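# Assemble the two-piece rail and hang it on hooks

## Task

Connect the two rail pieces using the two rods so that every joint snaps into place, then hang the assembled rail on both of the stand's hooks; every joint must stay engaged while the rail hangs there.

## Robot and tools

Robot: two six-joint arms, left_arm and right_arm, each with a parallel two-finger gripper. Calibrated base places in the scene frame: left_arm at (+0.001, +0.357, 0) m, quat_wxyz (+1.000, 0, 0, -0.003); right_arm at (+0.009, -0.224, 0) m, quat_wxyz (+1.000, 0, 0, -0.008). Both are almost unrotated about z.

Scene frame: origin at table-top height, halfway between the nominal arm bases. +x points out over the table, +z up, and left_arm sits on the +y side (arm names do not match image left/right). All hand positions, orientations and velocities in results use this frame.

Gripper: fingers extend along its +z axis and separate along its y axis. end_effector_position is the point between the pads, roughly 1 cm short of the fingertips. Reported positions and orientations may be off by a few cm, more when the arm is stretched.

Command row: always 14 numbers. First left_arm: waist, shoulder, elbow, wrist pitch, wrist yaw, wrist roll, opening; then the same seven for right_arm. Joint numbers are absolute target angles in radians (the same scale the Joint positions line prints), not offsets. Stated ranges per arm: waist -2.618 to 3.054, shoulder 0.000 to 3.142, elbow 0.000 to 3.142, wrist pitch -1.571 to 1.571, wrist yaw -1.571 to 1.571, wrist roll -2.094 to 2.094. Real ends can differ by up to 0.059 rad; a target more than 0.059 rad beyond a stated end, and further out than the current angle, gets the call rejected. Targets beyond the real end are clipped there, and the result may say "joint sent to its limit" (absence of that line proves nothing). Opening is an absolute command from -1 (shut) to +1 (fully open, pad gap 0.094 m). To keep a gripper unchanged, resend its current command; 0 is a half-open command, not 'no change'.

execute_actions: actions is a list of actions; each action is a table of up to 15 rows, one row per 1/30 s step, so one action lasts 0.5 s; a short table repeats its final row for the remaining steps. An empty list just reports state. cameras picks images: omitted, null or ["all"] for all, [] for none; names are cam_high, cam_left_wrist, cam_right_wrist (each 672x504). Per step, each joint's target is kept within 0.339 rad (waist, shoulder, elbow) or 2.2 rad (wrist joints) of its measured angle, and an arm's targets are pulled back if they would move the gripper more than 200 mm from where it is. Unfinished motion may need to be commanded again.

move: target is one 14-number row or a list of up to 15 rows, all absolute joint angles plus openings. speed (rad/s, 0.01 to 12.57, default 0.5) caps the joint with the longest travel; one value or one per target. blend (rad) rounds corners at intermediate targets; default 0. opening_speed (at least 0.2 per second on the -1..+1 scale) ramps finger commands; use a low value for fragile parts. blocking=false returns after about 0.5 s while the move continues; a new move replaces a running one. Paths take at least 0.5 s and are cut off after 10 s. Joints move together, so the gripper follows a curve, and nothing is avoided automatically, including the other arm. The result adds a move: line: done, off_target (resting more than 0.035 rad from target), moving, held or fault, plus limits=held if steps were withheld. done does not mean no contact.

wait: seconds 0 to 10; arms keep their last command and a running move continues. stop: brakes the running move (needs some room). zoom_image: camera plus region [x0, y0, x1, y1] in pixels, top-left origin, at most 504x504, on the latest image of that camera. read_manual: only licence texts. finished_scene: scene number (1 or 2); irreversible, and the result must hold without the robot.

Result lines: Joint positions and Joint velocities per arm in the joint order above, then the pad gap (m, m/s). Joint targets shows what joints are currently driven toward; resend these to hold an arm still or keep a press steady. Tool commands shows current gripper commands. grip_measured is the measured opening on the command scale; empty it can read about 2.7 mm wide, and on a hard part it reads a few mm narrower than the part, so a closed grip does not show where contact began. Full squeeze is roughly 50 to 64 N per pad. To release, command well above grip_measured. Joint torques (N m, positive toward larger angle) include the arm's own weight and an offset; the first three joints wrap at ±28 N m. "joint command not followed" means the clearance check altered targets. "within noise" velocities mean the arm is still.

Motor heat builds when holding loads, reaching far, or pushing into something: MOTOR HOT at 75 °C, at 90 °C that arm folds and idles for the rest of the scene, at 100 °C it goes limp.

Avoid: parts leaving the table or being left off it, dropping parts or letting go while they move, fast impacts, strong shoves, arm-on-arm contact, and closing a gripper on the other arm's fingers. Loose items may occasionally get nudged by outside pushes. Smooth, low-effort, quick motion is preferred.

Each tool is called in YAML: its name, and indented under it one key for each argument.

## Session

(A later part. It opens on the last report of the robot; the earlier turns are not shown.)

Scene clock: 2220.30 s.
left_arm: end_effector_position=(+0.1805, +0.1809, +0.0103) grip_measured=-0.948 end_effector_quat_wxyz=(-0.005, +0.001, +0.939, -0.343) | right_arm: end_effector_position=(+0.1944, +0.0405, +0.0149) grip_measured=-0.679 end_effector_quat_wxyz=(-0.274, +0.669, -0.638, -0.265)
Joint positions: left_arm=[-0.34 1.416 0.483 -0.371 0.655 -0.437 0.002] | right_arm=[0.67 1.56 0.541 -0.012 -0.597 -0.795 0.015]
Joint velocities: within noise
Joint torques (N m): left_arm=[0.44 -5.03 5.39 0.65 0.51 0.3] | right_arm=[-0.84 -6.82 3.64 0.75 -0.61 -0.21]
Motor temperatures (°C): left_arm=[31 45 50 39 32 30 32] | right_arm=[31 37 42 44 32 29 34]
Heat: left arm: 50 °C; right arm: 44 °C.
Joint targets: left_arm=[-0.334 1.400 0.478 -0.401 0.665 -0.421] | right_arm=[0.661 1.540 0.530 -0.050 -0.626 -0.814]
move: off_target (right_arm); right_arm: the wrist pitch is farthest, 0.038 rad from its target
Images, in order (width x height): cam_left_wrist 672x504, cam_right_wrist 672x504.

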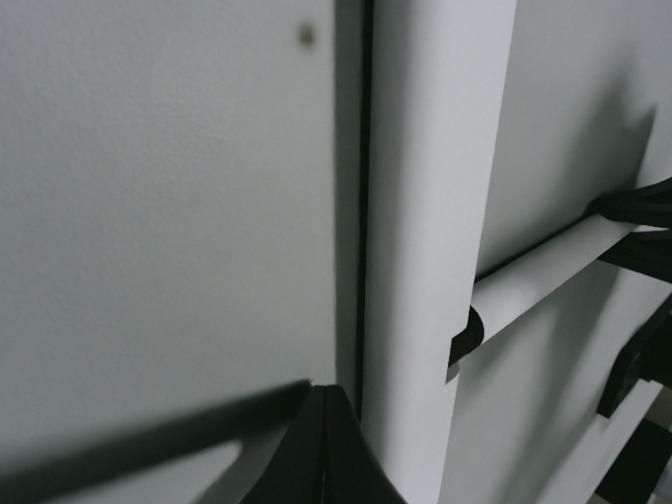

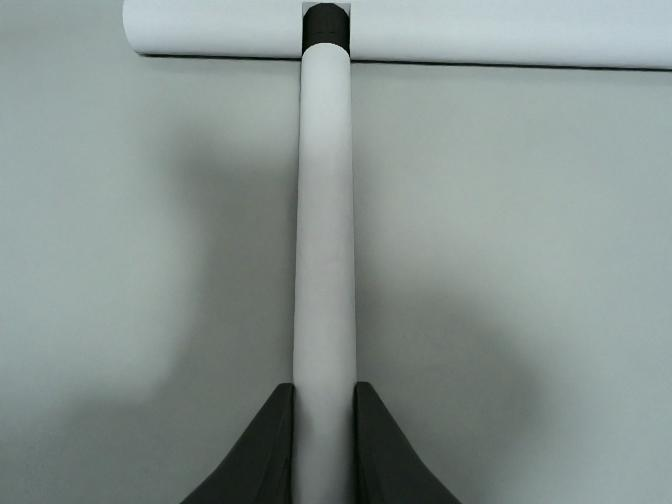

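move:
  target:
    - [-0.45, 1.38, 0.60, -0.55, 0.45, -0.45, -0.95, 0.672, 1.560, 0.540, -0.02, -0.605, -0.790, 0.1]
    - [-0.45, 1.36, 0.80, -0.75, 0.25, -0.35, 0.1, 0.67, 1.40, 0.60, -0.26, -0.60, -0.79, 0.1]
    - [-0.207, 1.615, 1.150, -1.100, 0.0, -0.080, 0.1, 0.35, 1.25, 0.85, -0.80, -0.1, -0.1, 0.1]
  speed: 0.7
  opening_speed: 1.2

Scene clock: 2274.37 s.
left_arm: end_effector_position=(+0.2682, +0.2959, +0.0700) grip_measured=+0.098 end_effector_quat_wxyz=(+0.002, +0.060, +0.998, -0.011) | right_arm: end_effector_position=(+0.2602, -0.1177, +0.0824) grip_measured=+0.098 end_effector_quat_wxyz=(+0.167, -0.225, +0.957, +0.075)
Joint positions: left_arm=[-0.205 1.6 1.113 -1.077 0.021 -0.092 0.052] | right_arm=[0.342 1.267 0.814 -0.767 -0.116 -0.115 0.052]
Joint velocities: within noise
Joint torques (N m): left_arm=[0.1 -4.62 9.59 0.25 -0.09 0.22] | right_arm=[-0.44 -5.26 9.07 0.64 0.05 0.16]
Motor temperatures (°C): left_arm=[31 46 51 35 32 30 32] | right_arm=[31 39 40 38 32 29 33]
Heat: left arm: 51 °C; right arm: 40 °C.
Joint targets: left_arm=[-0.203 1.615 1.150 -1.098 0.007 -0.079] | right_arm=[0.337 1.250 0.849 -0.800 -0.100 -0.100]
move: off_target (left_arm, right_arm); left_arm: the elbow is farthest, 0.037 rad from its target; right_arm: the elbow is farthest, 0.036 rad from its target

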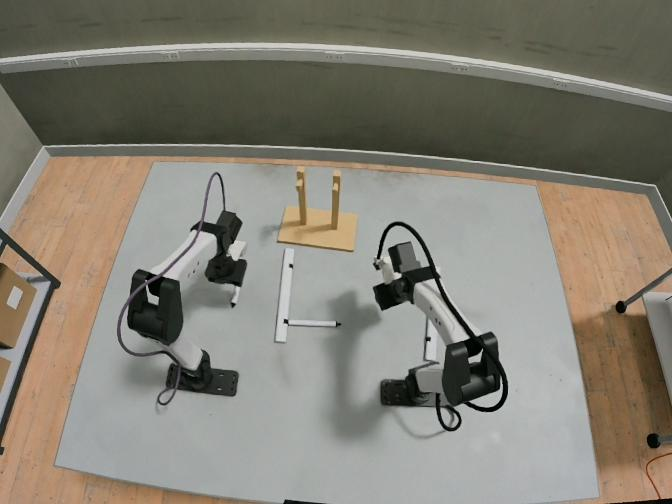

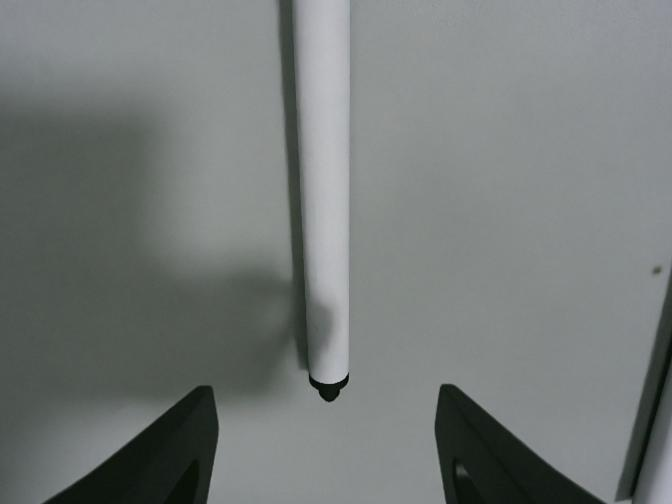

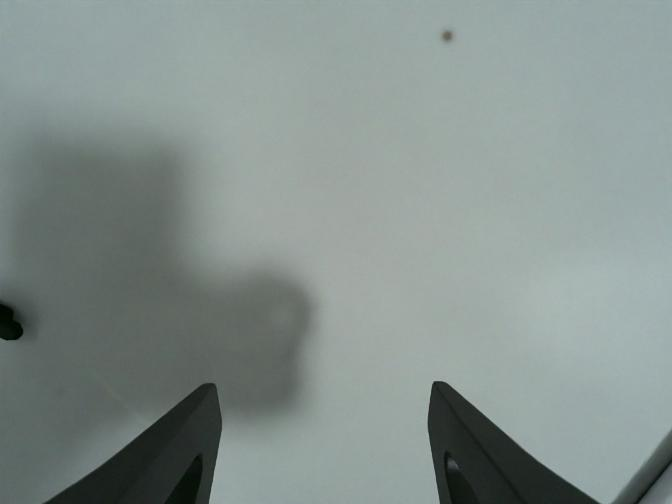

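move:
  target: [-0.207, 1.695, 0.942, -0.800, -0.012, -0.080, 0.1, 0.35, 1.25, 0.85, -0.80, -0.1, -0.1, 0.1]
  speed: 0.4
  cameras: ["cam_left_wrist"]

Scene clock: 2288.97 s.
left_arm: end_effector_position=(+0.2721, +0.2977, +0.0133) grip_measured=+0.098 end_effector_quat_wxyz=(+0.009, +0.060, +0.998, -0.004) | right_arm: end_effector_position=(+0.2602, -0.1177, +0.0824) grip_measured=+0.098 end_effector_quat_wxyz=(+0.167, -0.224, +0.957, +0.075)
Joint positions: left_arm=[-0.205 1.681 0.96 -0.83 0.006 -0.092 0.052] | right_arm=[0.342 1.267 0.814 -0.767 -0.116 -0.114 0.052]
Joint velocities: within noise
Joint torques (N m): left_arm=[-0.32 -5.15 4.57 0.75 -0.11 0.21] | right_arm=[0.7 -5.22 9.2 0.58 0.03 0.18]
Motor temperatures (°C): left_arm=[31 47 53 35 31 30 32] | right_arm=[31 39 43 38 31 29 33]
Heat: left arm: 53 °C; right arm: 43 °C.
Joint targets: left_arm=[-0.207 1.694 0.942 -0.801 -0.009 -0.080] | right_arm=[0.350 1.250 0.850 -0.799 -0.101 -0.099]
move: off_target (right_arm); right_arm: the elbow is farthest, 0.036 rad from its target
Images, in order (width x height): cam_left_wrist 672x504.

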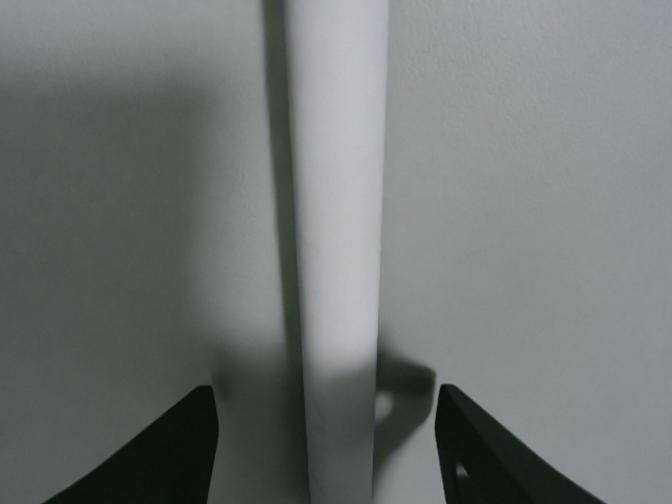

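move:
  target:
    - [-0.207, 1.697, 0.930, -0.785, -0.012, -0.080, 0.1, 0.35, 1.25, 0.85, -0.80, -0.1, -0.1, 0.1]
    - [-0.207, 1.697, 0.930, -0.785, -0.012, -0.080, -0.9, 0.35, 1.25, 0.85, -0.80, -0.1, -0.1, 0.1]
  speed: 0.3
  opening_speed: 0.8
  cameras: ["cam_left_wrist"]

Scene clock: 2295.70 s.
left_arm: end_effector_position=(+0.2722, +0.2985, +0.0109) grip_measured=-0.676 end_effector_quat_wxyz=(+0.012, +0.060, +0.998, -0.002) | right_arm: end_effector_position=(+0.2600, -0.1181, +0.0822) grip_measured=+0.098 end_effector_quat_wxyz=(+0.167, -0.224, +0.957, +0.074)
Joint positions: left_arm=[-0.205 1.681 0.949 -0.814 0.001 -0.092 0.015] | right_arm=[0.342 1.267 0.814 -0.768 -0.114 -0.114 0.052]
Joint velocities: within noise
Joint torques (N m): left_arm=[-0.29 -4.88 4.37 0.76 -0.1 0.22] | right_arm=[0.7 -5.23 9.2 0.58 0.03 0.17]
Motor temperatures (°C): left_arm=[31 47 53 35 31 30 32] | right_arm=[31 39 44 38 31 29 32]
Heat: left arm: 53 °C; right arm: 44 °C.
Joint targets: left_arm=[-0.207 1.697 0.929 -0.786 -0.013 -0.080] | right_arm=[0.350 1.250 0.850 -0.801 -0.099 -0.100]
move: off_target (right_arm); right_arm: the elbow is farthest, 0.036 rad from its target
Images, in order (width x height): cam_left_wrist 672x504.

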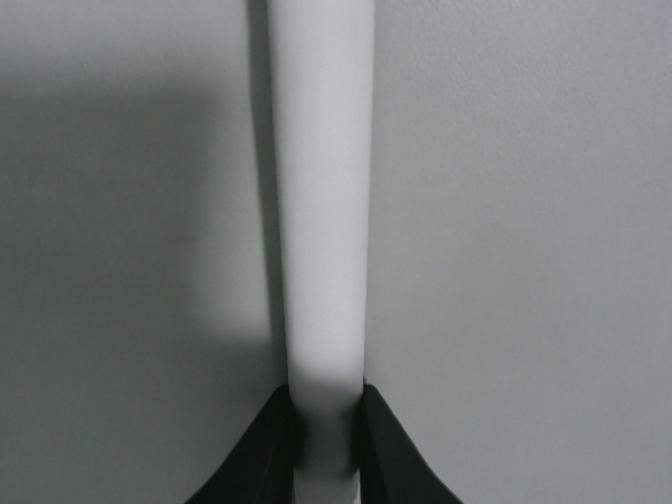

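zoom_image:
  camera: "cam_high"
  region: [260, 240, 350, 350]

This scene's latest camera images include none from cam_high. They are from: cam_left_wrist. cam_high's image comes with the result of a call that names it in "cameras".

move:
  target:
    - [-0.207, 1.600, 1.140, -1.090, -0.012, -0.080, -0.9, 0.1, 1.25, 0.85, -0.80, 0.0, 0.0, 0.1]
    - [-0.50, 2.05, 1.75, -1.28, 0.0, 0.55, -0.9, 0.1, 1.25, 0.85, -0.80, 0.0, 0.0, 0.1]
    - [-0.680, 2.305, 2.125, -1.375, 0.0, 0.955, -0.9, 0.1, 1.25, 0.85, -0.80, 0.0, 0.0, 0.1]
  speed: 0.8
  blend: 0.08
  cameras: ["cam_high", "cam_left_wrist"]

zoom_image:
  camera: "cam_high"
  region: [260, 240, 370, 350]

Scene clock: 2316.80 s.
left_arm: end_effector_position=(+0.3476, +0.0721, +0.0757) grip_measured=-0.676 end_effector_quat_wxyz=(+0.006, +0.729, +0.685, +0.006) | right_arm: end_effector_position=(+0.2796, -0.1965, +0.0812) grip_measured=+0.098 end_effector_quat_wxyz=(+0.174, -0.053, +0.983, +0.014)
Joint positions: left_arm=[-0.686 2.287 2.083 -1.353 -0.011 0.94 0.015] | right_arm=[0.106 1.267 0.814 -0.768 -0.016 -0.015 0.052]
Joint velocities: within noise
Joint torques (N m): left_arm=[0.35 -9.74 10.07 0.22 0.1 0.22] | right_arm=[-0.61 -5.23 9.21 0.59 0.08 0.18]
Motor temperatures (°C): left_arm=[31 49 52 35 31 30 34] | right_arm=[31 39 46 37 31 29 32]
Heat: left arm: 52 °C; right arm: 46 °C.
Joint targets: left_arm=[-0.680 2.306 2.124 -1.374 -0.010 0.954] | right_arm=[0.099 1.250 0.850 -0.800 -0.001 -0.001]
move: off_target (left_arm, right_arm); left_arm: the elbow is farthest, 0.042 rad from its target; right_arm: the elbow is farthest, 0.036 rad from its target
Images, in order (width x height): cam_high 672x504, cam_left_wrist 672x504.

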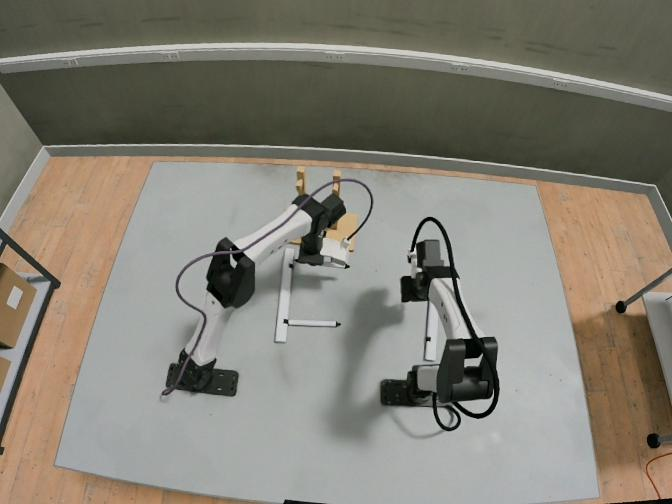

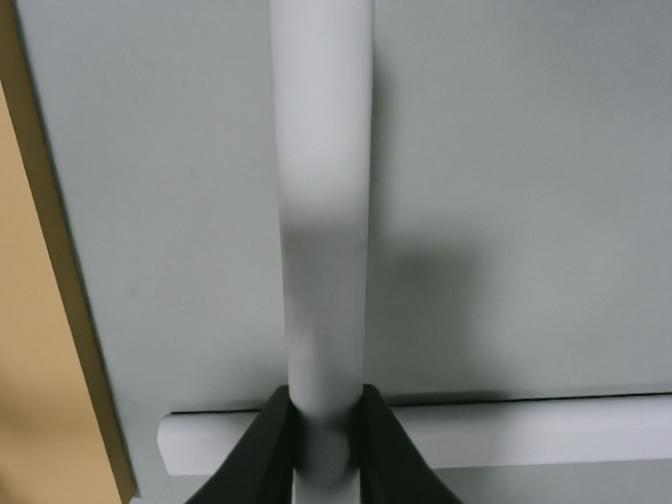

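Scaled by 4.582.

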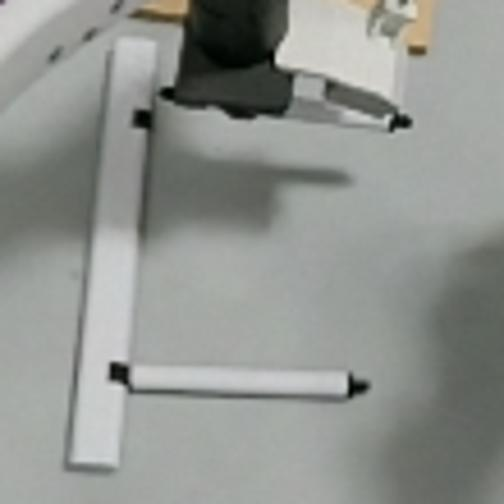

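move:
  target: [-0.677, 2.365, 1.965, -1.140, 0.0, 0.873, -0.9, 0.1, 1.25, 0.85, -0.80, 0.0, 0.0, 0.1]
  speed: 0.4
  cameras: ["cam_high", "cam_left_wrist"]

zoom_image:
  camera: "cam_high"
  region: [260, 240, 370, 350]

Scene clock: 2349.17 s.
left_arm: end_effector_position=(+0.3589, +0.0628, +0.0226) grip_measured=-0.676 end_effector_quat_wxyz=(+0.015, +0.710, +0.704, +0.007) | right_arm: end_effector_position=(+0.2796, -0.1967, +0.0812) grip_measured=+0.098 end_effector_quat_wxyz=(+0.174, -0.052, +0.983, +0.014)
Joint positions: left_arm=[-0.686 2.352 1.982 -1.17 -0.011 0.887 0.015] | right_arm=[0.106 1.267 0.814 -0.768 -0.014 -0.014 0.052]
Joint velocities: within noise
Joint torques (N m): left_arm=[0.65 -10.52 5.24 0.74 0.19 -0.06] | right_arm=[-0.51 -5.2 9.2 0.59 0.09 0.19]
Motor temperatures (°C): left_arm=[31 58 56 34 31 30 35] | right_arm=[31 39 49 36 31 29 32]
Heat: left arm: 58 °C; right arm: 49 °C.
Joint targets: left_arm=[-0.677 2.366 1.966 -1.141 0.000 0.875] | right_arm=[0.100 1.250 0.850 -0.800 0.001 0.001]
move: off_target (right_arm); right_arm: the elbow is farthest, 0.036 rad from its target
Images, in order (width x height): cam_high 672x504, cam_left_wrist 672x504.

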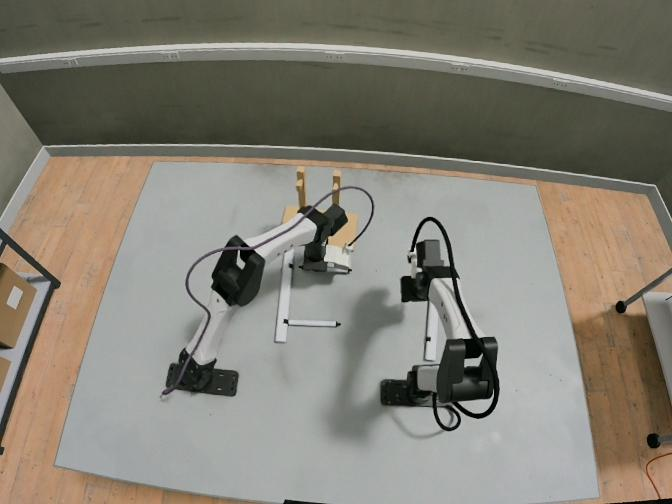

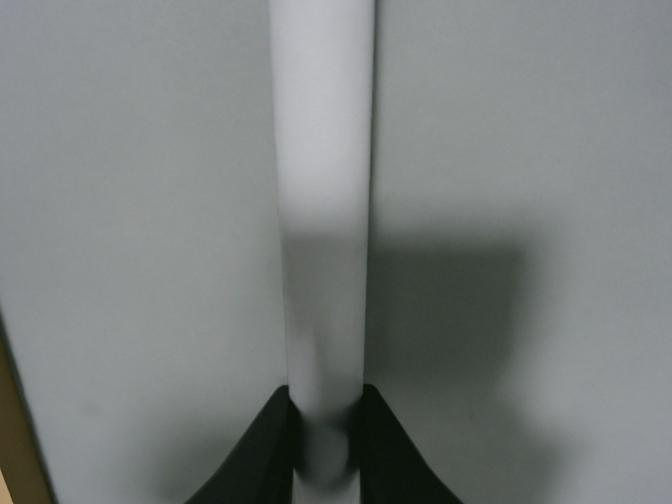

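Scaled by 4.582.

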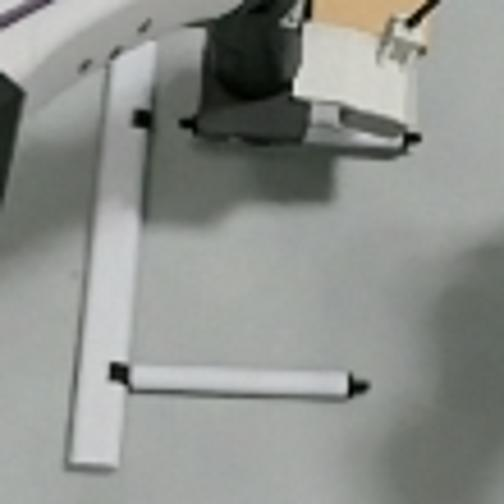

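move:
  target:
    - [-0.677, 2.383, 1.942, -1.105, 0.0, 0.860, -0.9, 0.1, 1.25, 0.85, -0.80, 0.0, 0.0, 0.1]
    - [-0.677, 2.383, 1.942, -1.105, 0.0, 0.860, 0.0, 0.1, 1.25, 0.85, -0.80, 0.0, 0.0, 0.1]
  speed: 0.3
  opening_speed: 0.8
  cameras: ["cam_left_wrist"]

Scene clock: 2364.30 s.
left_arm: end_effector_position=(+0.3610, +0.0607, +0.0137) grip_measured=-0.002 end_effector_quat_wxyz=(+0.019, +0.704, +0.710, +0.006) | right_arm: end_effector_position=(+0.2796, -0.1967, +0.0812) grip_measured=+0.098 end_effector_quat_wxyz=(+0.174, -0.052, +0.983, +0.014)
Joint positions: left_arm=[-0.686 2.361 1.962 -1.132 -0.009 0.871 0.047] | right_arm=[0.106 1.267 0.814 -0.768 -0.014 -0.014 0.052]
Joint velocities: within noise
Joint torques (N m): left_arm=[0.47 -10 4.94 0.74 0.18 -0.07] | right_arm=[-0.53 -5.23 9.21 0.59 0.08 0.18]
Motor temperatures (°C): left_arm=[31 62 54 34 31 30 35] | right_arm=[31 39 50 36 31 29 32]
Heat: left arm: 62 °C; right arm: 50 °C.
Joint targets: left_arm=[-0.679 2.382 1.942 -1.105 0.001 0.860] | right_arm=[0.100 1.250 0.850 -0.800 0.000 0.000]
move: off_target (right_arm); right_arm: the elbow is farthest, 0.036 rad from its target
Images, in order (width x height): cam_left_wrist 672x504.

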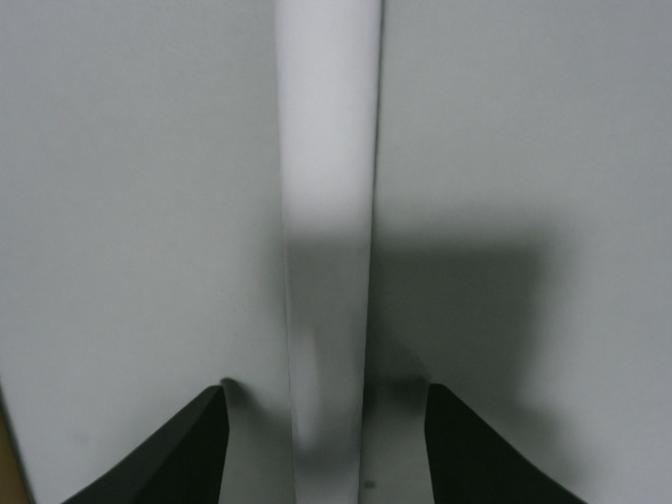

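move:
  target:
    - [-0.68, 2.32, 2.15, -1.38, 0.0, 0.86, 0.0, 0.1, 1.25, 0.85, -0.80, 0.0, 0.0, 0.1]
    - [-0.50, 1.60, 1.55, -1.25, 0.0, 0.2, -0.5, 0.1, 1.25, 0.85, -0.80, 0.0, 0.0, 0.1]
    - [-0.40, 1.40, 1.20, -1.00, 0.2, -0.2, -0.95, 0.285, 1.985, 1.345, -0.680, -0.78, -1.23, 0.1]
  speed: 0.8
  blend: 0.05

Scene clock: 2393.17 s.
left_arm: end_effector_position=(+0.2736, +0.2015, +0.1547) grip_measured=-0.948 end_effector_quat_wxyz=(+0.129, +0.127, +0.974, -0.136) | right_arm: end_effector_position=(+0.3526, -0.0046, +0.0527) grip_measured=+0.098 end_effector_quat_wxyz=(-0.237, +0.653, -0.661, -0.285)
Joint positions: left_arm=[-0.411 1.424 1.222 -1.038 0.185 -0.189 0.002] | right_arm=[0.294 1.982 1.311 -0.721 -0.741 -1.21 0.052]
Joint velocities: within noise
Joint torques (N m): left_arm=[0.49 -7.06 5.27 1.45 0.28 -0.05] | right_arm=[0.31 -8.91 8.35 0.87 -0.8 -0.24]
Motor temperatures (°C): left_arm=[31 64 53 35 31 30 34] | right_arm=[31 39 50 36 31 29 31]
Heat: left arm: 64 °C; right arm: 50 °C.
Joint targets: left_arm=[-0.404 1.399 1.200 -1.000 0.199 -0.200] | right_arm=[0.298 1.986 1.345 -0.680 -0.781 -1.230]
move: off_target (left_arm, right_arm); blend cut to 0 rad at target 2; target 3's new numbers were sent with left_arm's wrist pitch 0.038 rad from that target; left_arm: the wrist pitch is farthest, 0.038 rad from its target; right_arm: the wrist pitch is farthest, 0.041 rad from its target

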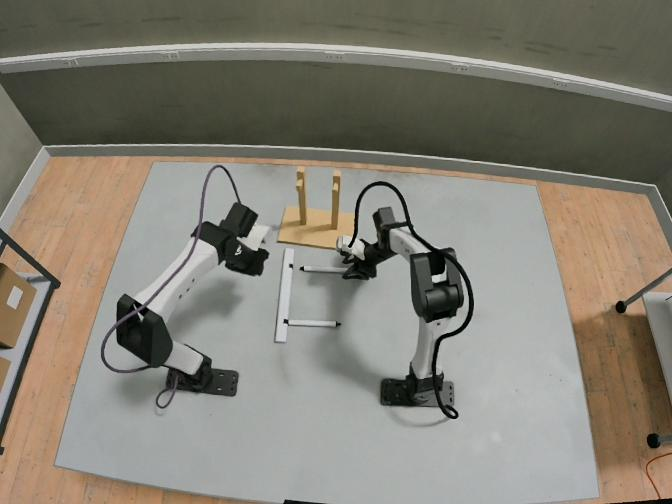

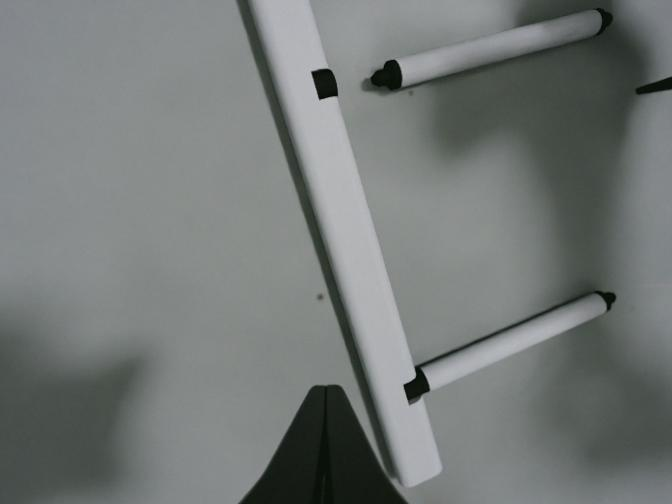

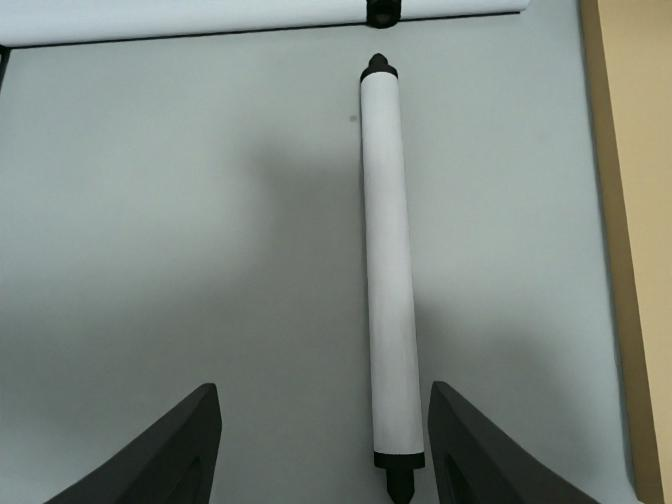

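move:
  target: [-0.40, 1.40, 1.20, -1.00, 0.2, -0.2, -0.95, 0.316, 2.045, 1.275, -0.520, -0.795, -1.182, 0.1]
  speed: 0.4
  cameras: ["cam_right_wrist"]

Scene clock: 2437.57 s.
left_arm: end_effector_position=(+0.2735, +0.2013, +0.1547) grip_measured=-0.948 end_effector_quat_wxyz=(+0.129, +0.128, +0.974, -0.137) | right_arm: end_effector_position=(+0.3697, +0.0019, +0.0320) grip_measured=+0.098 end_effector_quat_wxyz=(-0.266, +0.654, -0.653, -0.276)
Joint positions: left_arm=[-0.411 1.424 1.222 -1.038 0.187 -0.189 0.002] | right_arm=[0.294 2.04 1.287 -0.566 -0.754 -1.193 0.052]
Joint velocities: within noise
Joint torques (N m): left_arm=[0.43 -6.94 5.3 1.45 0.29 -0.05] | right_arm=[0.84 -9.21 4.08 1.06 -0.83 0.15]
Motor temperatures (°C): left_arm=[31 58 52 38 31 30 33] | right_arm=[31 43 48 36 32 29 31]
Heat: left arm: 58 °C; right arm: 48 °C.
Joint targets: left_arm=[-0.404 1.400 1.200 -1.000 0.200 -0.200] | right_arm=[0.304 2.045 1.275 -0.520 -0.794 -1.182]
move: off_target (left_arm, right_arm); left_arm: the wrist pitch is farthest, 0.038 rad from its target; right_arm: the wrist pitch is farthest, 0.046 rad from its target
Images, in order (width x height): cam_right_wrist 672x504.

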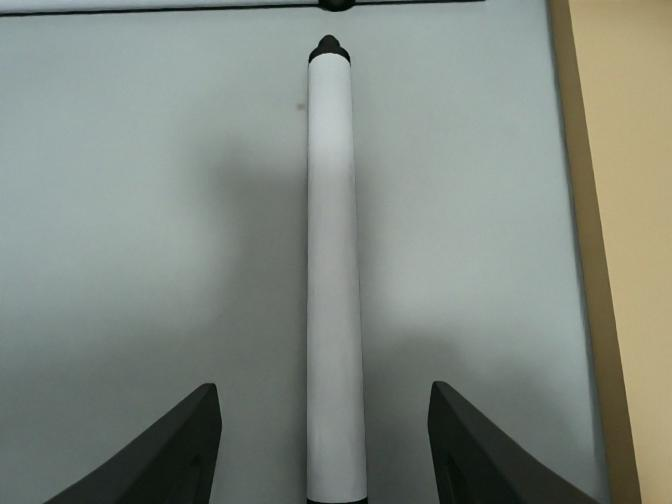

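move:
  target:
    - [-0.40, 1.40, 1.20, -1.00, 0.2, -0.2, -0.95, 0.328, 2.080, 1.275, -0.465, -0.795, -1.182, 0.1]
  speed: 0.3
  cameras: ["cam_right_wrist"]

Scene clock: 2455.90 s.
left_arm: end_effector_position=(+0.2737, +0.2017, +0.1547) grip_measured=-0.948 end_effector_quat_wxyz=(+0.129, +0.127, +0.974, -0.137) | right_arm: end_effector_position=(+0.3673, +0.0186, +0.0217) grip_measured=+0.098 end_effector_quat_wxyz=(-0.269, +0.668, -0.636, -0.278)
Joint positions: left_arm=[-0.409 1.424 1.222 -1.038 0.187 -0.189 0.002] | right_arm=[0.334 2.074 1.287 -0.512 -0.755 -1.193 0.052]
Joint velocities: within noise
Joint torques (N m): left_arm=[0.46 -6.94 5.3 1.45 0.28 -0.04] | right_arm=[0.49 -9.21 3.97 1.05 -0.81 0.14]
Motor temperatures (°C): left_arm=[31 57 52 38 31 30 33] | right_arm=[31 48 46 37 32 29 31]
Heat: left arm: 57 °C; right arm: 48 °C.
Joint targets: left_arm=[-0.403 1.400 1.200 -1.000 0.200 -0.200] | right_arm=[0.340 2.081 1.275 -0.465 -0.795 -1.182]
move: off_target (left_arm, right_arm); left_arm: the wrist pitch is farthest, 0.038 rad from its target; right_arm: the wrist pitch is farthest, 0.047 rad from its target
Images, in order (width x height): cam_right_wrist 672x504.

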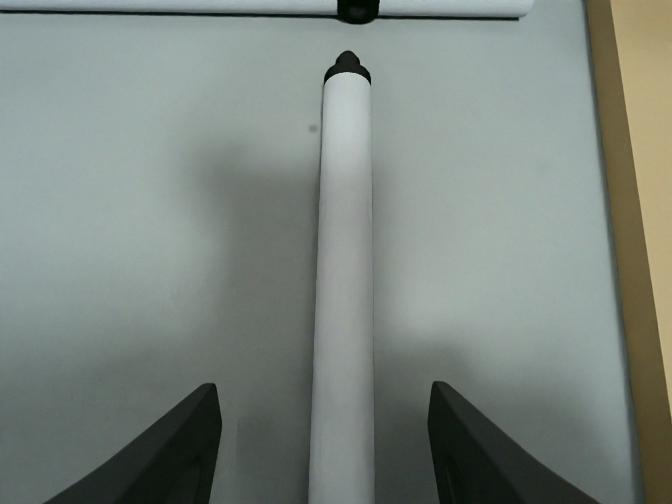

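move:
  target:
    - [-0.40, 1.40, 1.20, -1.00, 0.2, -0.2, -0.95, 0.312, 2.098, 1.272, -0.458, -0.795, -1.182, 0.1]
  speed: 0.3
  cameras: ["cam_right_wrist"]

Scene clock: 2469.73 s.
left_arm: end_effector_position=(+0.2742, +0.2025, +0.1547) grip_measured=-0.948 end_effector_quat_wxyz=(+0.129, +0.125, +0.974, -0.137) | right_arm: end_effector_position=(+0.3741, +0.0086, +0.0172) grip_measured=+0.098 end_effector_quat_wxyz=(-0.271, +0.658, -0.646, -0.277)
Joint positions: left_arm=[-0.406 1.424 1.222 -1.038 0.187 -0.189 0.002] | right_arm=[0.305 2.088 1.287 -0.504 -0.76 -1.193 0.052]
Joint velocities: within noise
Joint torques (N m): left_arm=[0.46 -6.97 5.34 1.45 0.28 -0.04] | right_arm=[-0.5 -9.07 3.64 1.06 -0.78 0.14]
Motor temperatures (°C): left_arm=[31 57 52 39 31 30 33] | right_arm=[31 49 45 36 32 29 31]
Heat: left arm: 57 °C; right arm: 49 °C.
Joint targets: left_arm=[-0.400 1.400 1.200 -1.000 0.200 -0.200] | right_arm=[0.300 2.097 1.272 -0.458 -0.796 -1.182]
move: off_target (left_arm, right_arm); left_arm: the wrist pitch is farthest, 0.038 rad from its target; right_arm: the wrist pitch is farthest, 0.046 rad from its target
Images, in order (width x height): cam_right_wrist 672x504.

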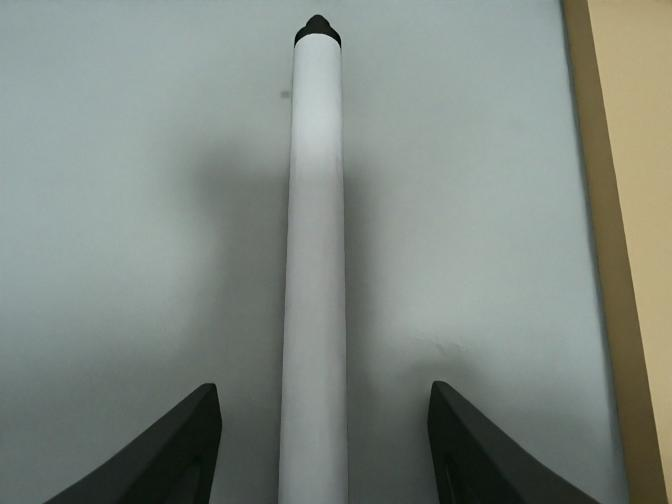

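move:
  target:
    - [-0.40, 1.40, 1.20, -1.00, 0.2, -0.2, -0.95, 0.311, 2.104, 1.265, -0.458, -0.795, -1.182, 0.1]
    - [-0.40, 1.40, 1.20, -1.00, 0.2, -0.2, -0.95, 0.311, 2.104, 1.265, -0.458, -0.795, -1.182, -0.9]
  speed: 0.3
  opening_speed: 0.8
  cameras: ["cam_right_wrist", "cam_high"]

Scene clock: 2481.80 s.
left_arm: end_effector_position=(+0.2745, +0.2024, +0.1549) grip_measured=-0.948 end_effector_quat_wxyz=(+0.130, +0.125, +0.974, -0.137) | right_arm: end_effector_position=(+0.3740, +0.0094, +0.0169) grip_measured=-0.678 end_effector_quat_wxyz=(-0.275, +0.658, -0.644, -0.278)
Joint positions: left_arm=[-0.406 1.424 1.222 -1.037 0.187 -0.189 0.002] | right_arm=[0.305 2.088 1.281 -0.492 -0.766 -1.193 0.015]
Joint velocities: within noise
Joint torques (N m): left_arm=[0.43 -6.95 5.29 1.45 0.29 -0.04] | right_arm=[0.53 -8.49 3.6 0.96 -0.72 0.15]
Motor temperatures (°C): left_arm=[31 56 52 39 31 30 33] | right_arm=[31 48 44 36 32 29 31]
Heat: left arm: 56 °C; right arm: 48 °C.
Joint targets: left_arm=[-0.400 1.400 1.200 -0.999 0.200 -0.200] | right_arm=[0.311 2.104 1.265 -0.457 -0.795 -1.182]
move: off_target (left_arm); target 2's new numbers were sent with right_arm's wrist pitch 0.036 rad from that target; left_arm: the wrist pitch is farthest, 0.037 rad from its target
Images, in order (width x height): cam_high 672x504, cam_right_wrist 672x504.

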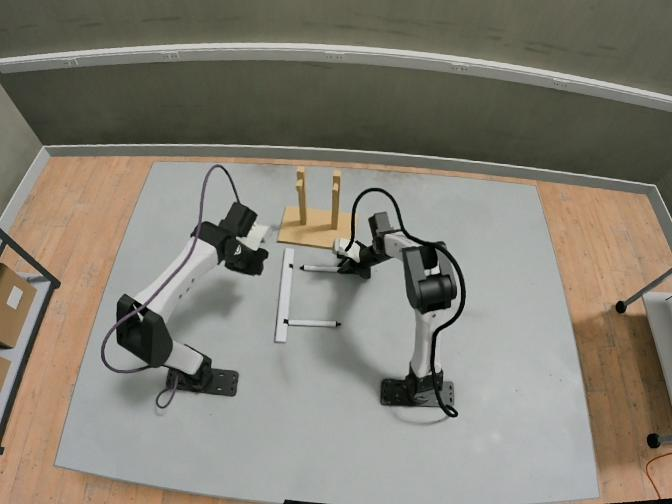

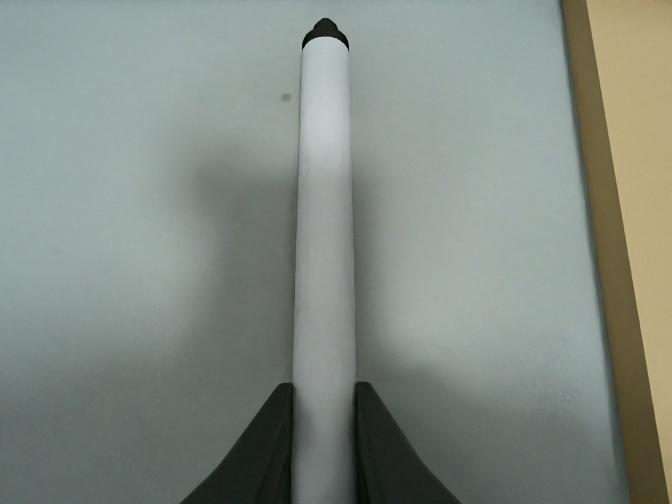

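move:
  target: [-0.40, 1.40, 1.20, -1.00, 0.2, -0.2, -0.95, 0.336, 2.115, 1.328, -0.460, -0.715, -1.155, -0.9]
  speed: 0.2
  cameras: ["cam_right_wrist", "cam_high"]

zoom_image:
  camera: "cam_right_wrist"
  region: [240, 0, 440, 100]

zoom_image:
  camera: "cam_high"
  region: [260, 240, 370, 350]

Scene clock: 2507.87 s.
left_arm: end_effector_position=(+0.2745, +0.2024, +0.1549) grip_measured=-0.948 end_effector_quat_wxyz=(+0.130, +0.125, +0.974, -0.137) | right_arm: end_effector_position=(+0.3746, +0.0186, +0.0164) grip_measured=-0.678 end_effector_quat_wxyz=(-0.270, +0.660, -0.644, -0.277)
Joint positions: left_arm=[-0.406 1.424 1.222 -1.037 0.187 -0.189 0.002] | right_arm=[0.329 2.099 1.301 -0.491 -0.752 -1.169 0.015]
Joint velocities: within noise
Joint torques (N m): left_arm=[0.46 -6.94 5.34 1.43 0.28 -0.04] | right_arm=[0.64 -8.58 7.57 0.95 -0.1 0.17]
Motor temperatures (°C): left_arm=[31 56 52 39 31 30 33] | right_arm=[31 47 43 36 32 29 32]
Heat: left arm: 56 °C; right arm: 47 °C.
Joint targets: left_arm=[-0.400 1.400 1.200 -1.000 0.200 -0.200] | right_arm=[0.337 2.115 1.328 -0.461 -0.715 -1.154]
move: off_target (left_arm, right_arm); left_arm: the wrist pitch is farthest, 0.037 rad from its target; right_arm: the wrist yaw is farthest, 0.037 rad from its target
Images, in order (width x height): cam_high 672x504, cam_right_wrist 672x504.

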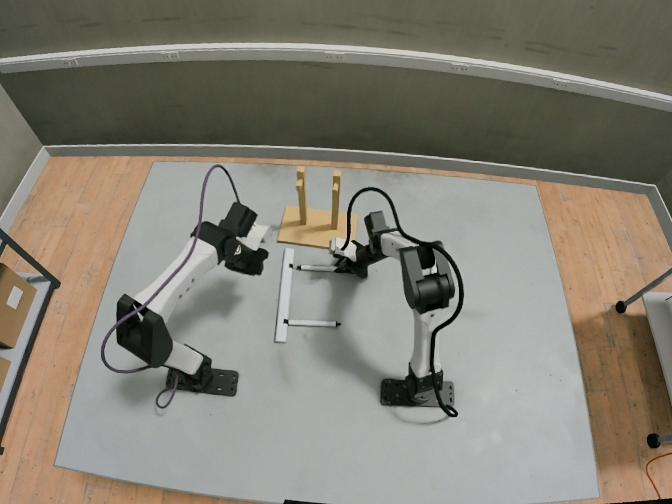

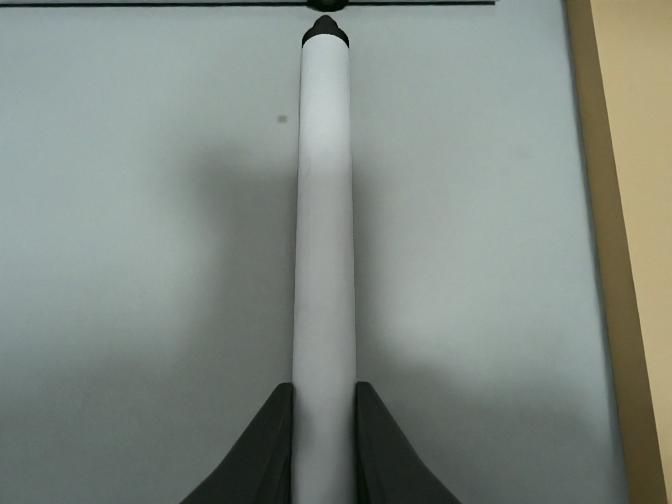

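Scaled by 2.520.

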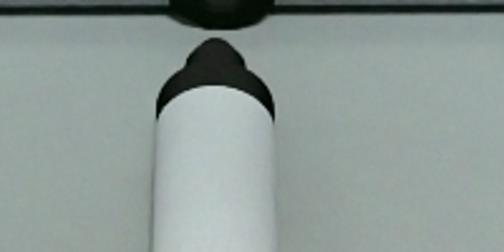

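Scaled by 4.582.

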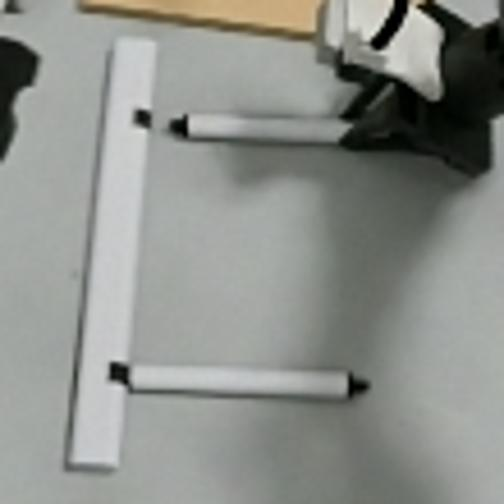

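move:
  target: [-0.140, 1.965, 1.255, -0.735, 0.700, -0.175, -0.95, 0.336, 2.115, 1.328, -0.460, -0.715, -1.155, -0.9]
  speed: 0.6
  cameras: ["cam_left_wrist"]

Scene clock: 2530.23 s.
left_arm: end_effector_position=(+0.3389, +0.2008, +0.0317) grip_measured=-0.948 end_effector_quat_wxyz=(-0.021, -0.012, +0.942, -0.335) | right_arm: end_effector_position=(+0.3746, +0.0186, +0.0164) grip_measured=-0.678 end_effector_quat_wxyz=(-0.270, +0.660, -0.644, -0.277)
Joint positions: left_arm=[-0.132 1.956 1.222 -0.765 0.681 -0.189 0.002] | right_arm=[0.329 2.099 1.301 -0.491 -0.752 -1.169 0.015]
Joint velocities: within noise
Joint torques (N m): left_arm=[-0.13 -7.62 8.87 0.86 0.65 0.29] | right_arm=[0.55 -8.61 7.6 0.95 -0.1 0.17]
Motor temperatures (°C): left_arm=[31 56 52 39 31 30 33] | right_arm=[31 47 44 36 32 29 32]
Heat: left arm: 56 °C; right arm: 47 °C.
Joint targets: left_arm=[-0.132 1.966 1.255 -0.736 0.701 -0.175] | right_arm=[0.336 2.115 1.328 -0.460 -0.715 -1.155]
move: off_target (right_arm); right_arm: the wrist yaw is farthest, 0.037 rad from its target
Images, in order (width x height): cam_left_wrist 672x504.

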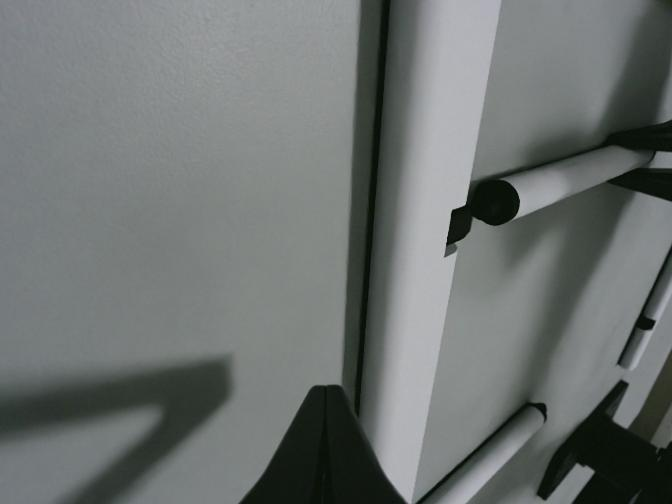

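move:
  target: [-0.178, 2.040, 1.280, -0.590, 0.700, -0.260, -0.95, 0.336, 2.115, 1.328, -0.460, -0.715, -1.155, -0.9]
  speed: 0.2
  cameras: ["cam_left_wrist"]

Scene clock: 2556.10 s.
left_arm: end_effector_position=(+0.3606, +0.1785, +0.0180) grip_measured=-0.948 end_effector_quat_wxyz=(+0.006, +0.000, +0.939, -0.343) | right_arm: end_effector_position=(+0.3746, +0.0186, +0.0164) grip_measured=-0.678 end_effector_quat_wxyz=(-0.270, +0.660, -0.644, -0.277)
Joint positions: left_arm=[-0.181 2.02 1.244 -0.624 0.682 -0.248 0.002] | right_arm=[0.329 2.099 1.301 -0.491 -0.752 -1.169 0.015]
Joint velocities: within noise
Joint torques (N m): left_arm=[-0.7 -7.42 9.22 1.06 0.62 0] | right_arm=[0.55 -8.62 7.62 0.95 -0.1 0.17]
Motor temperatures (°C): left_arm=[31 56 57 37 31 30 33] | right_arm=[31 48 45 36 31 29 32]
Heat: left arm: 57 °C; right arm: 48 °C.
Joint targets: left_arm=[-0.187 2.040 1.280 -0.590 0.700 -0.260] | right_arm=[0.336 2.115 1.328 -0.460 -0.715 -1.155]
move: off_target (left_arm, right_arm); left_arm: the elbow is farthest, 0.036 rad from its target; right_arm: the wrist yaw is farthest, 0.037 rad from its target
Images, in order (width x height): cam_left_wrist 672x504.

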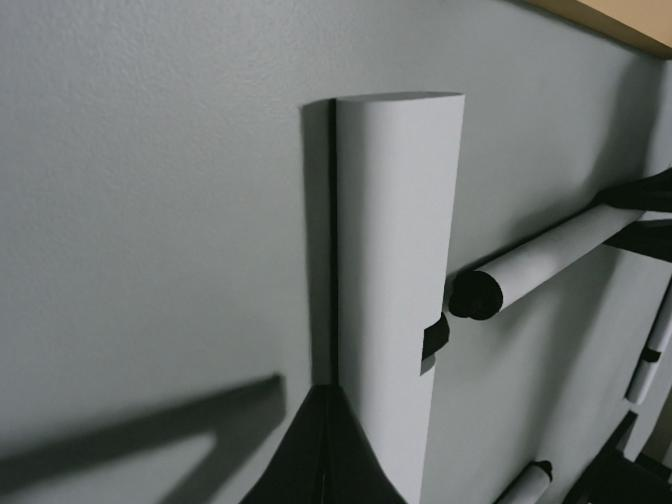

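move:
  target: [-0.178, 2.056, 1.272, -0.590, 0.700, -0.260, -0.95, 0.352, 2.118, 1.345, -0.450, -0.700, -1.140, -0.9]
  speed: 0.15
  cameras: ["cam_left_wrist", "cam_right_wrist"]

zoom_image:
  camera: "cam_right_wrist"
  region: [260, 0, 400, 70]

Scene clock: 2565.20 s.
left_arm: end_effector_position=(+0.3597, +0.1787, +0.0124) grip_measured=-0.948 end_effector_quat_wxyz=(+0.000, -0.002, +0.940, -0.342) | right_arm: end_effector_position=(+0.3772, +0.0236, +0.0172) grip_measured=-0.678 end_effector_quat_wxyz=(-0.269, +0.662, -0.645, -0.271)
Joint positions: left_arm=[-0.181 2.036 1.244 -0.621 0.682 -0.248 0.002] | right_arm=[0.343 2.103 1.316 -0.488 -0.737 -1.154 0.015]
Joint velocities: within noise
Joint torques (N m): left_arm=[0.09 -7.41 8.47 1.04 0.62 0] | right_arm=[0.62 -8.8 7.79 1.05 -0.09 0.18]
Motor temperatures (°C): left_arm=[31 56 59 37 31 30 33] | right_arm=[31 48 45 36 31 29 32]
Heat: left arm: 59 °C; right arm: 48 °C.
Joint targets: left_arm=[-0.178 2.056 1.272 -0.589 0.700 -0.259] | right_arm=[0.351 2.118 1.345 -0.449 -0.699 -1.140]
move: off_target (right_arm); right_arm: the wrist pitch is farthest, 0.038 rad from its target
Images, in order (width x height): cam_left_wrist 672x504, cam_right_wrist 672x504.

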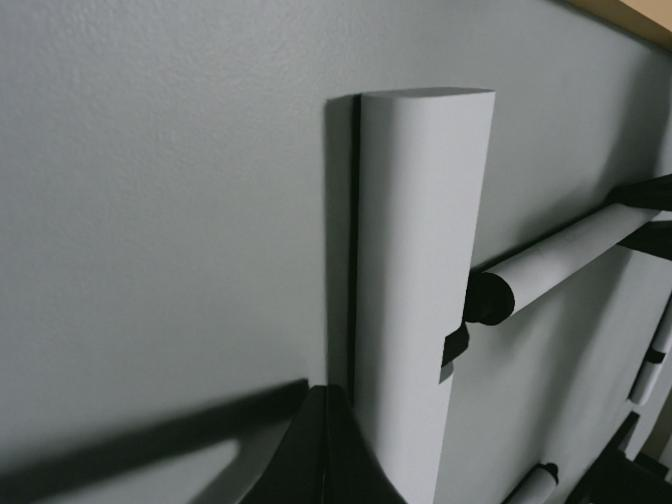

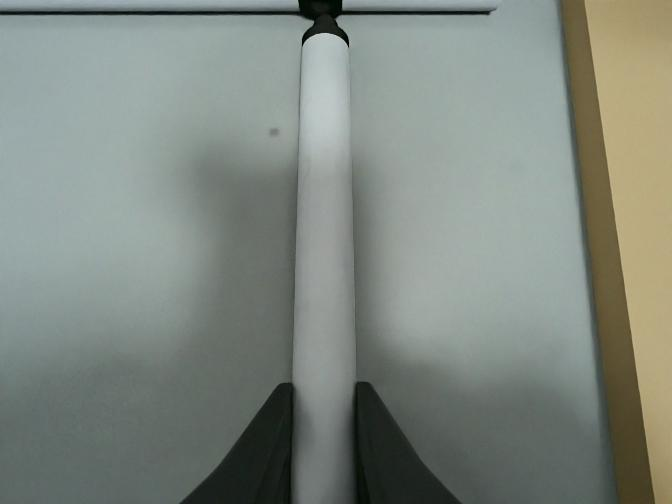

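Scaled by 3.600.

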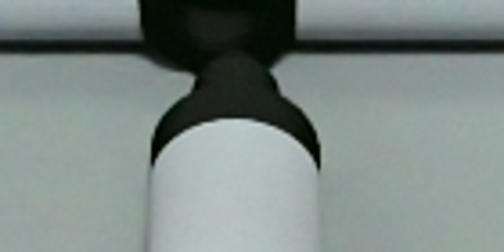

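move:
  target: [-0.178, 2.056, 1.272, -0.590, 0.700, -0.260, -0.95, 0.362, 2.131, 1.354, -0.447, -0.700, -1.125, -0.9]
  speed: 0.12
  cameras: ["cam_right_wrist"]

zoom_image:
  camera: "cam_right_wrist"
  region: [260, 0, 400, 70]

Scene clock: 2581.30 s.
left_arm: end_effector_position=(+0.3597, +0.1787, +0.0124) grip_measured=-0.948 end_effector_quat_wxyz=(+0.000, -0.003, +0.940, -0.342) | right_arm: end_effector_position=(+0.3779, +0.0287, +0.0161) grip_measured=-0.678 end_effector_quat_wxyz=(-0.268, +0.661, -0.645, -0.273)
Joint positions: left_arm=[-0.181 2.036 1.244 -0.621 0.682 -0.25 0.002] | right_arm=[0.354 2.114 1.327 -0.481 -0.737 -1.14 0.015]
Joint velocities: within noise
Joint torques (N m): left_arm=[0.1 -7.39 8.46 1.03 0.62 0] | right_arm=[0.76 -8.68 7.62 1.01 -0.1 0.11]
Motor temperatures (°C): left_arm=[31 58 60 36 31 30 33] | right_arm=[31 50 45 36 31 29 32]
Heat: left arm: 60 °C; right arm: 50 °C.
Joint targets: left_arm=[-0.178 2.056 1.272 -0.590 0.700 -0.261] | right_arm=[0.363 2.131 1.354 -0.448 -0.700 -1.126]
move: off_target (right_arm); right_arm: the wrist yaw is farthest, 0.037 rad from its target
Images, in order (width x height): cam_right_wrist 672x504.

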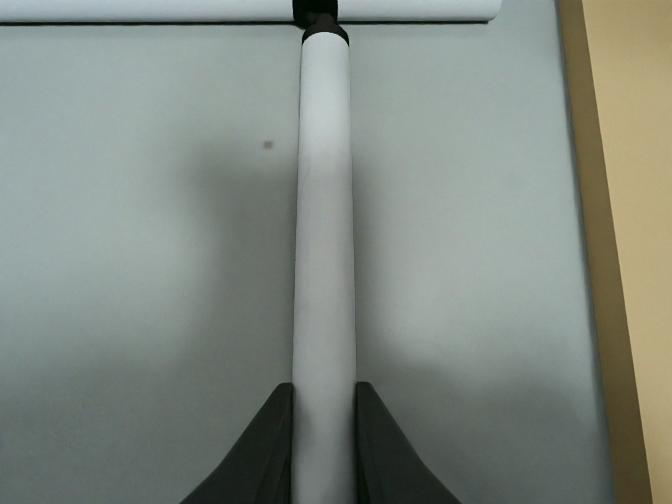

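Scaled by 3.600.

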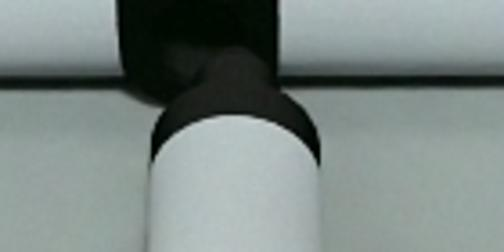

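move:
  target: [-0.178, 2.056, 1.272, -0.590, 0.700, -0.260, -0.95, 0.350, 2.092, 1.299, -0.535, -0.768, -1.176, -0.9]
  speed: 0.15
  cameras: ["cam_right_wrist"]

zoom_image:
  camera: "cam_right_wrist"
  region: [260, 0, 400, 70]

Scene clock: 2603.67 s.
left_arm: end_effector_position=(+0.3597, +0.1787, +0.0124) grip_measured=-0.948 end_effector_quat_wxyz=(+0.000, -0.003, +0.940, -0.342) | right_arm: end_effector_position=(+0.3737, +0.0297, +0.0159) grip_measured=-0.678 end_effector_quat_wxyz=(-0.269, +0.664, -0.638, -0.281)
Joint positions: left_arm=[-0.181 2.036 1.244 -0.621 0.682 -0.25 0.002] | right_arm=[0.354 2.114 1.319 -0.485 -0.755 -1.155 0.015]
Joint velocities: within noise
Joint torques (N m): left_arm=[0.13 -7.41 8.44 1.03 0.61 0.01] | right_arm=[-0.4 -11.92 3.22 0.23 -0.58 -0.19]
Motor temperatures (°C): left_arm=[31 59 61 36 31 30 33] | right_arm=[31 52 45 36 31 29 33]
Heat: left arm: 61 °C; right arm: 52 °C.
Joint targets: left_arm=[-0.178 2.056 1.272 -0.590 0.700 -0.260] | right_arm=[0.350 2.092 1.299 -0.534 -0.768 -1.175]
move: off_target (right_arm); right_arm: the wrist pitch is farthest, 0.050 rad from its target
Images, in order (width x height): cam_right_wrist 672x504.

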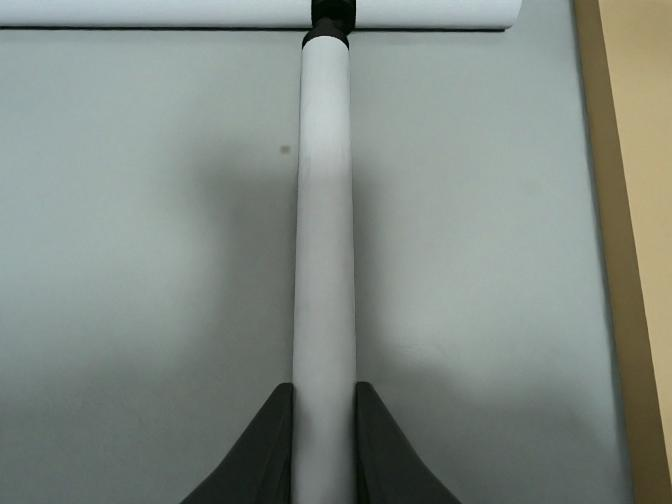

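Scaled by 3.600.

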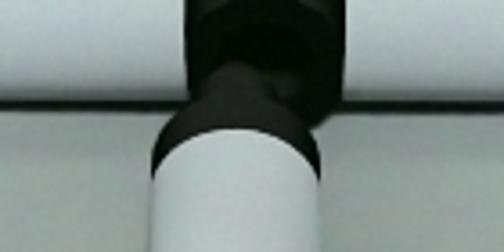

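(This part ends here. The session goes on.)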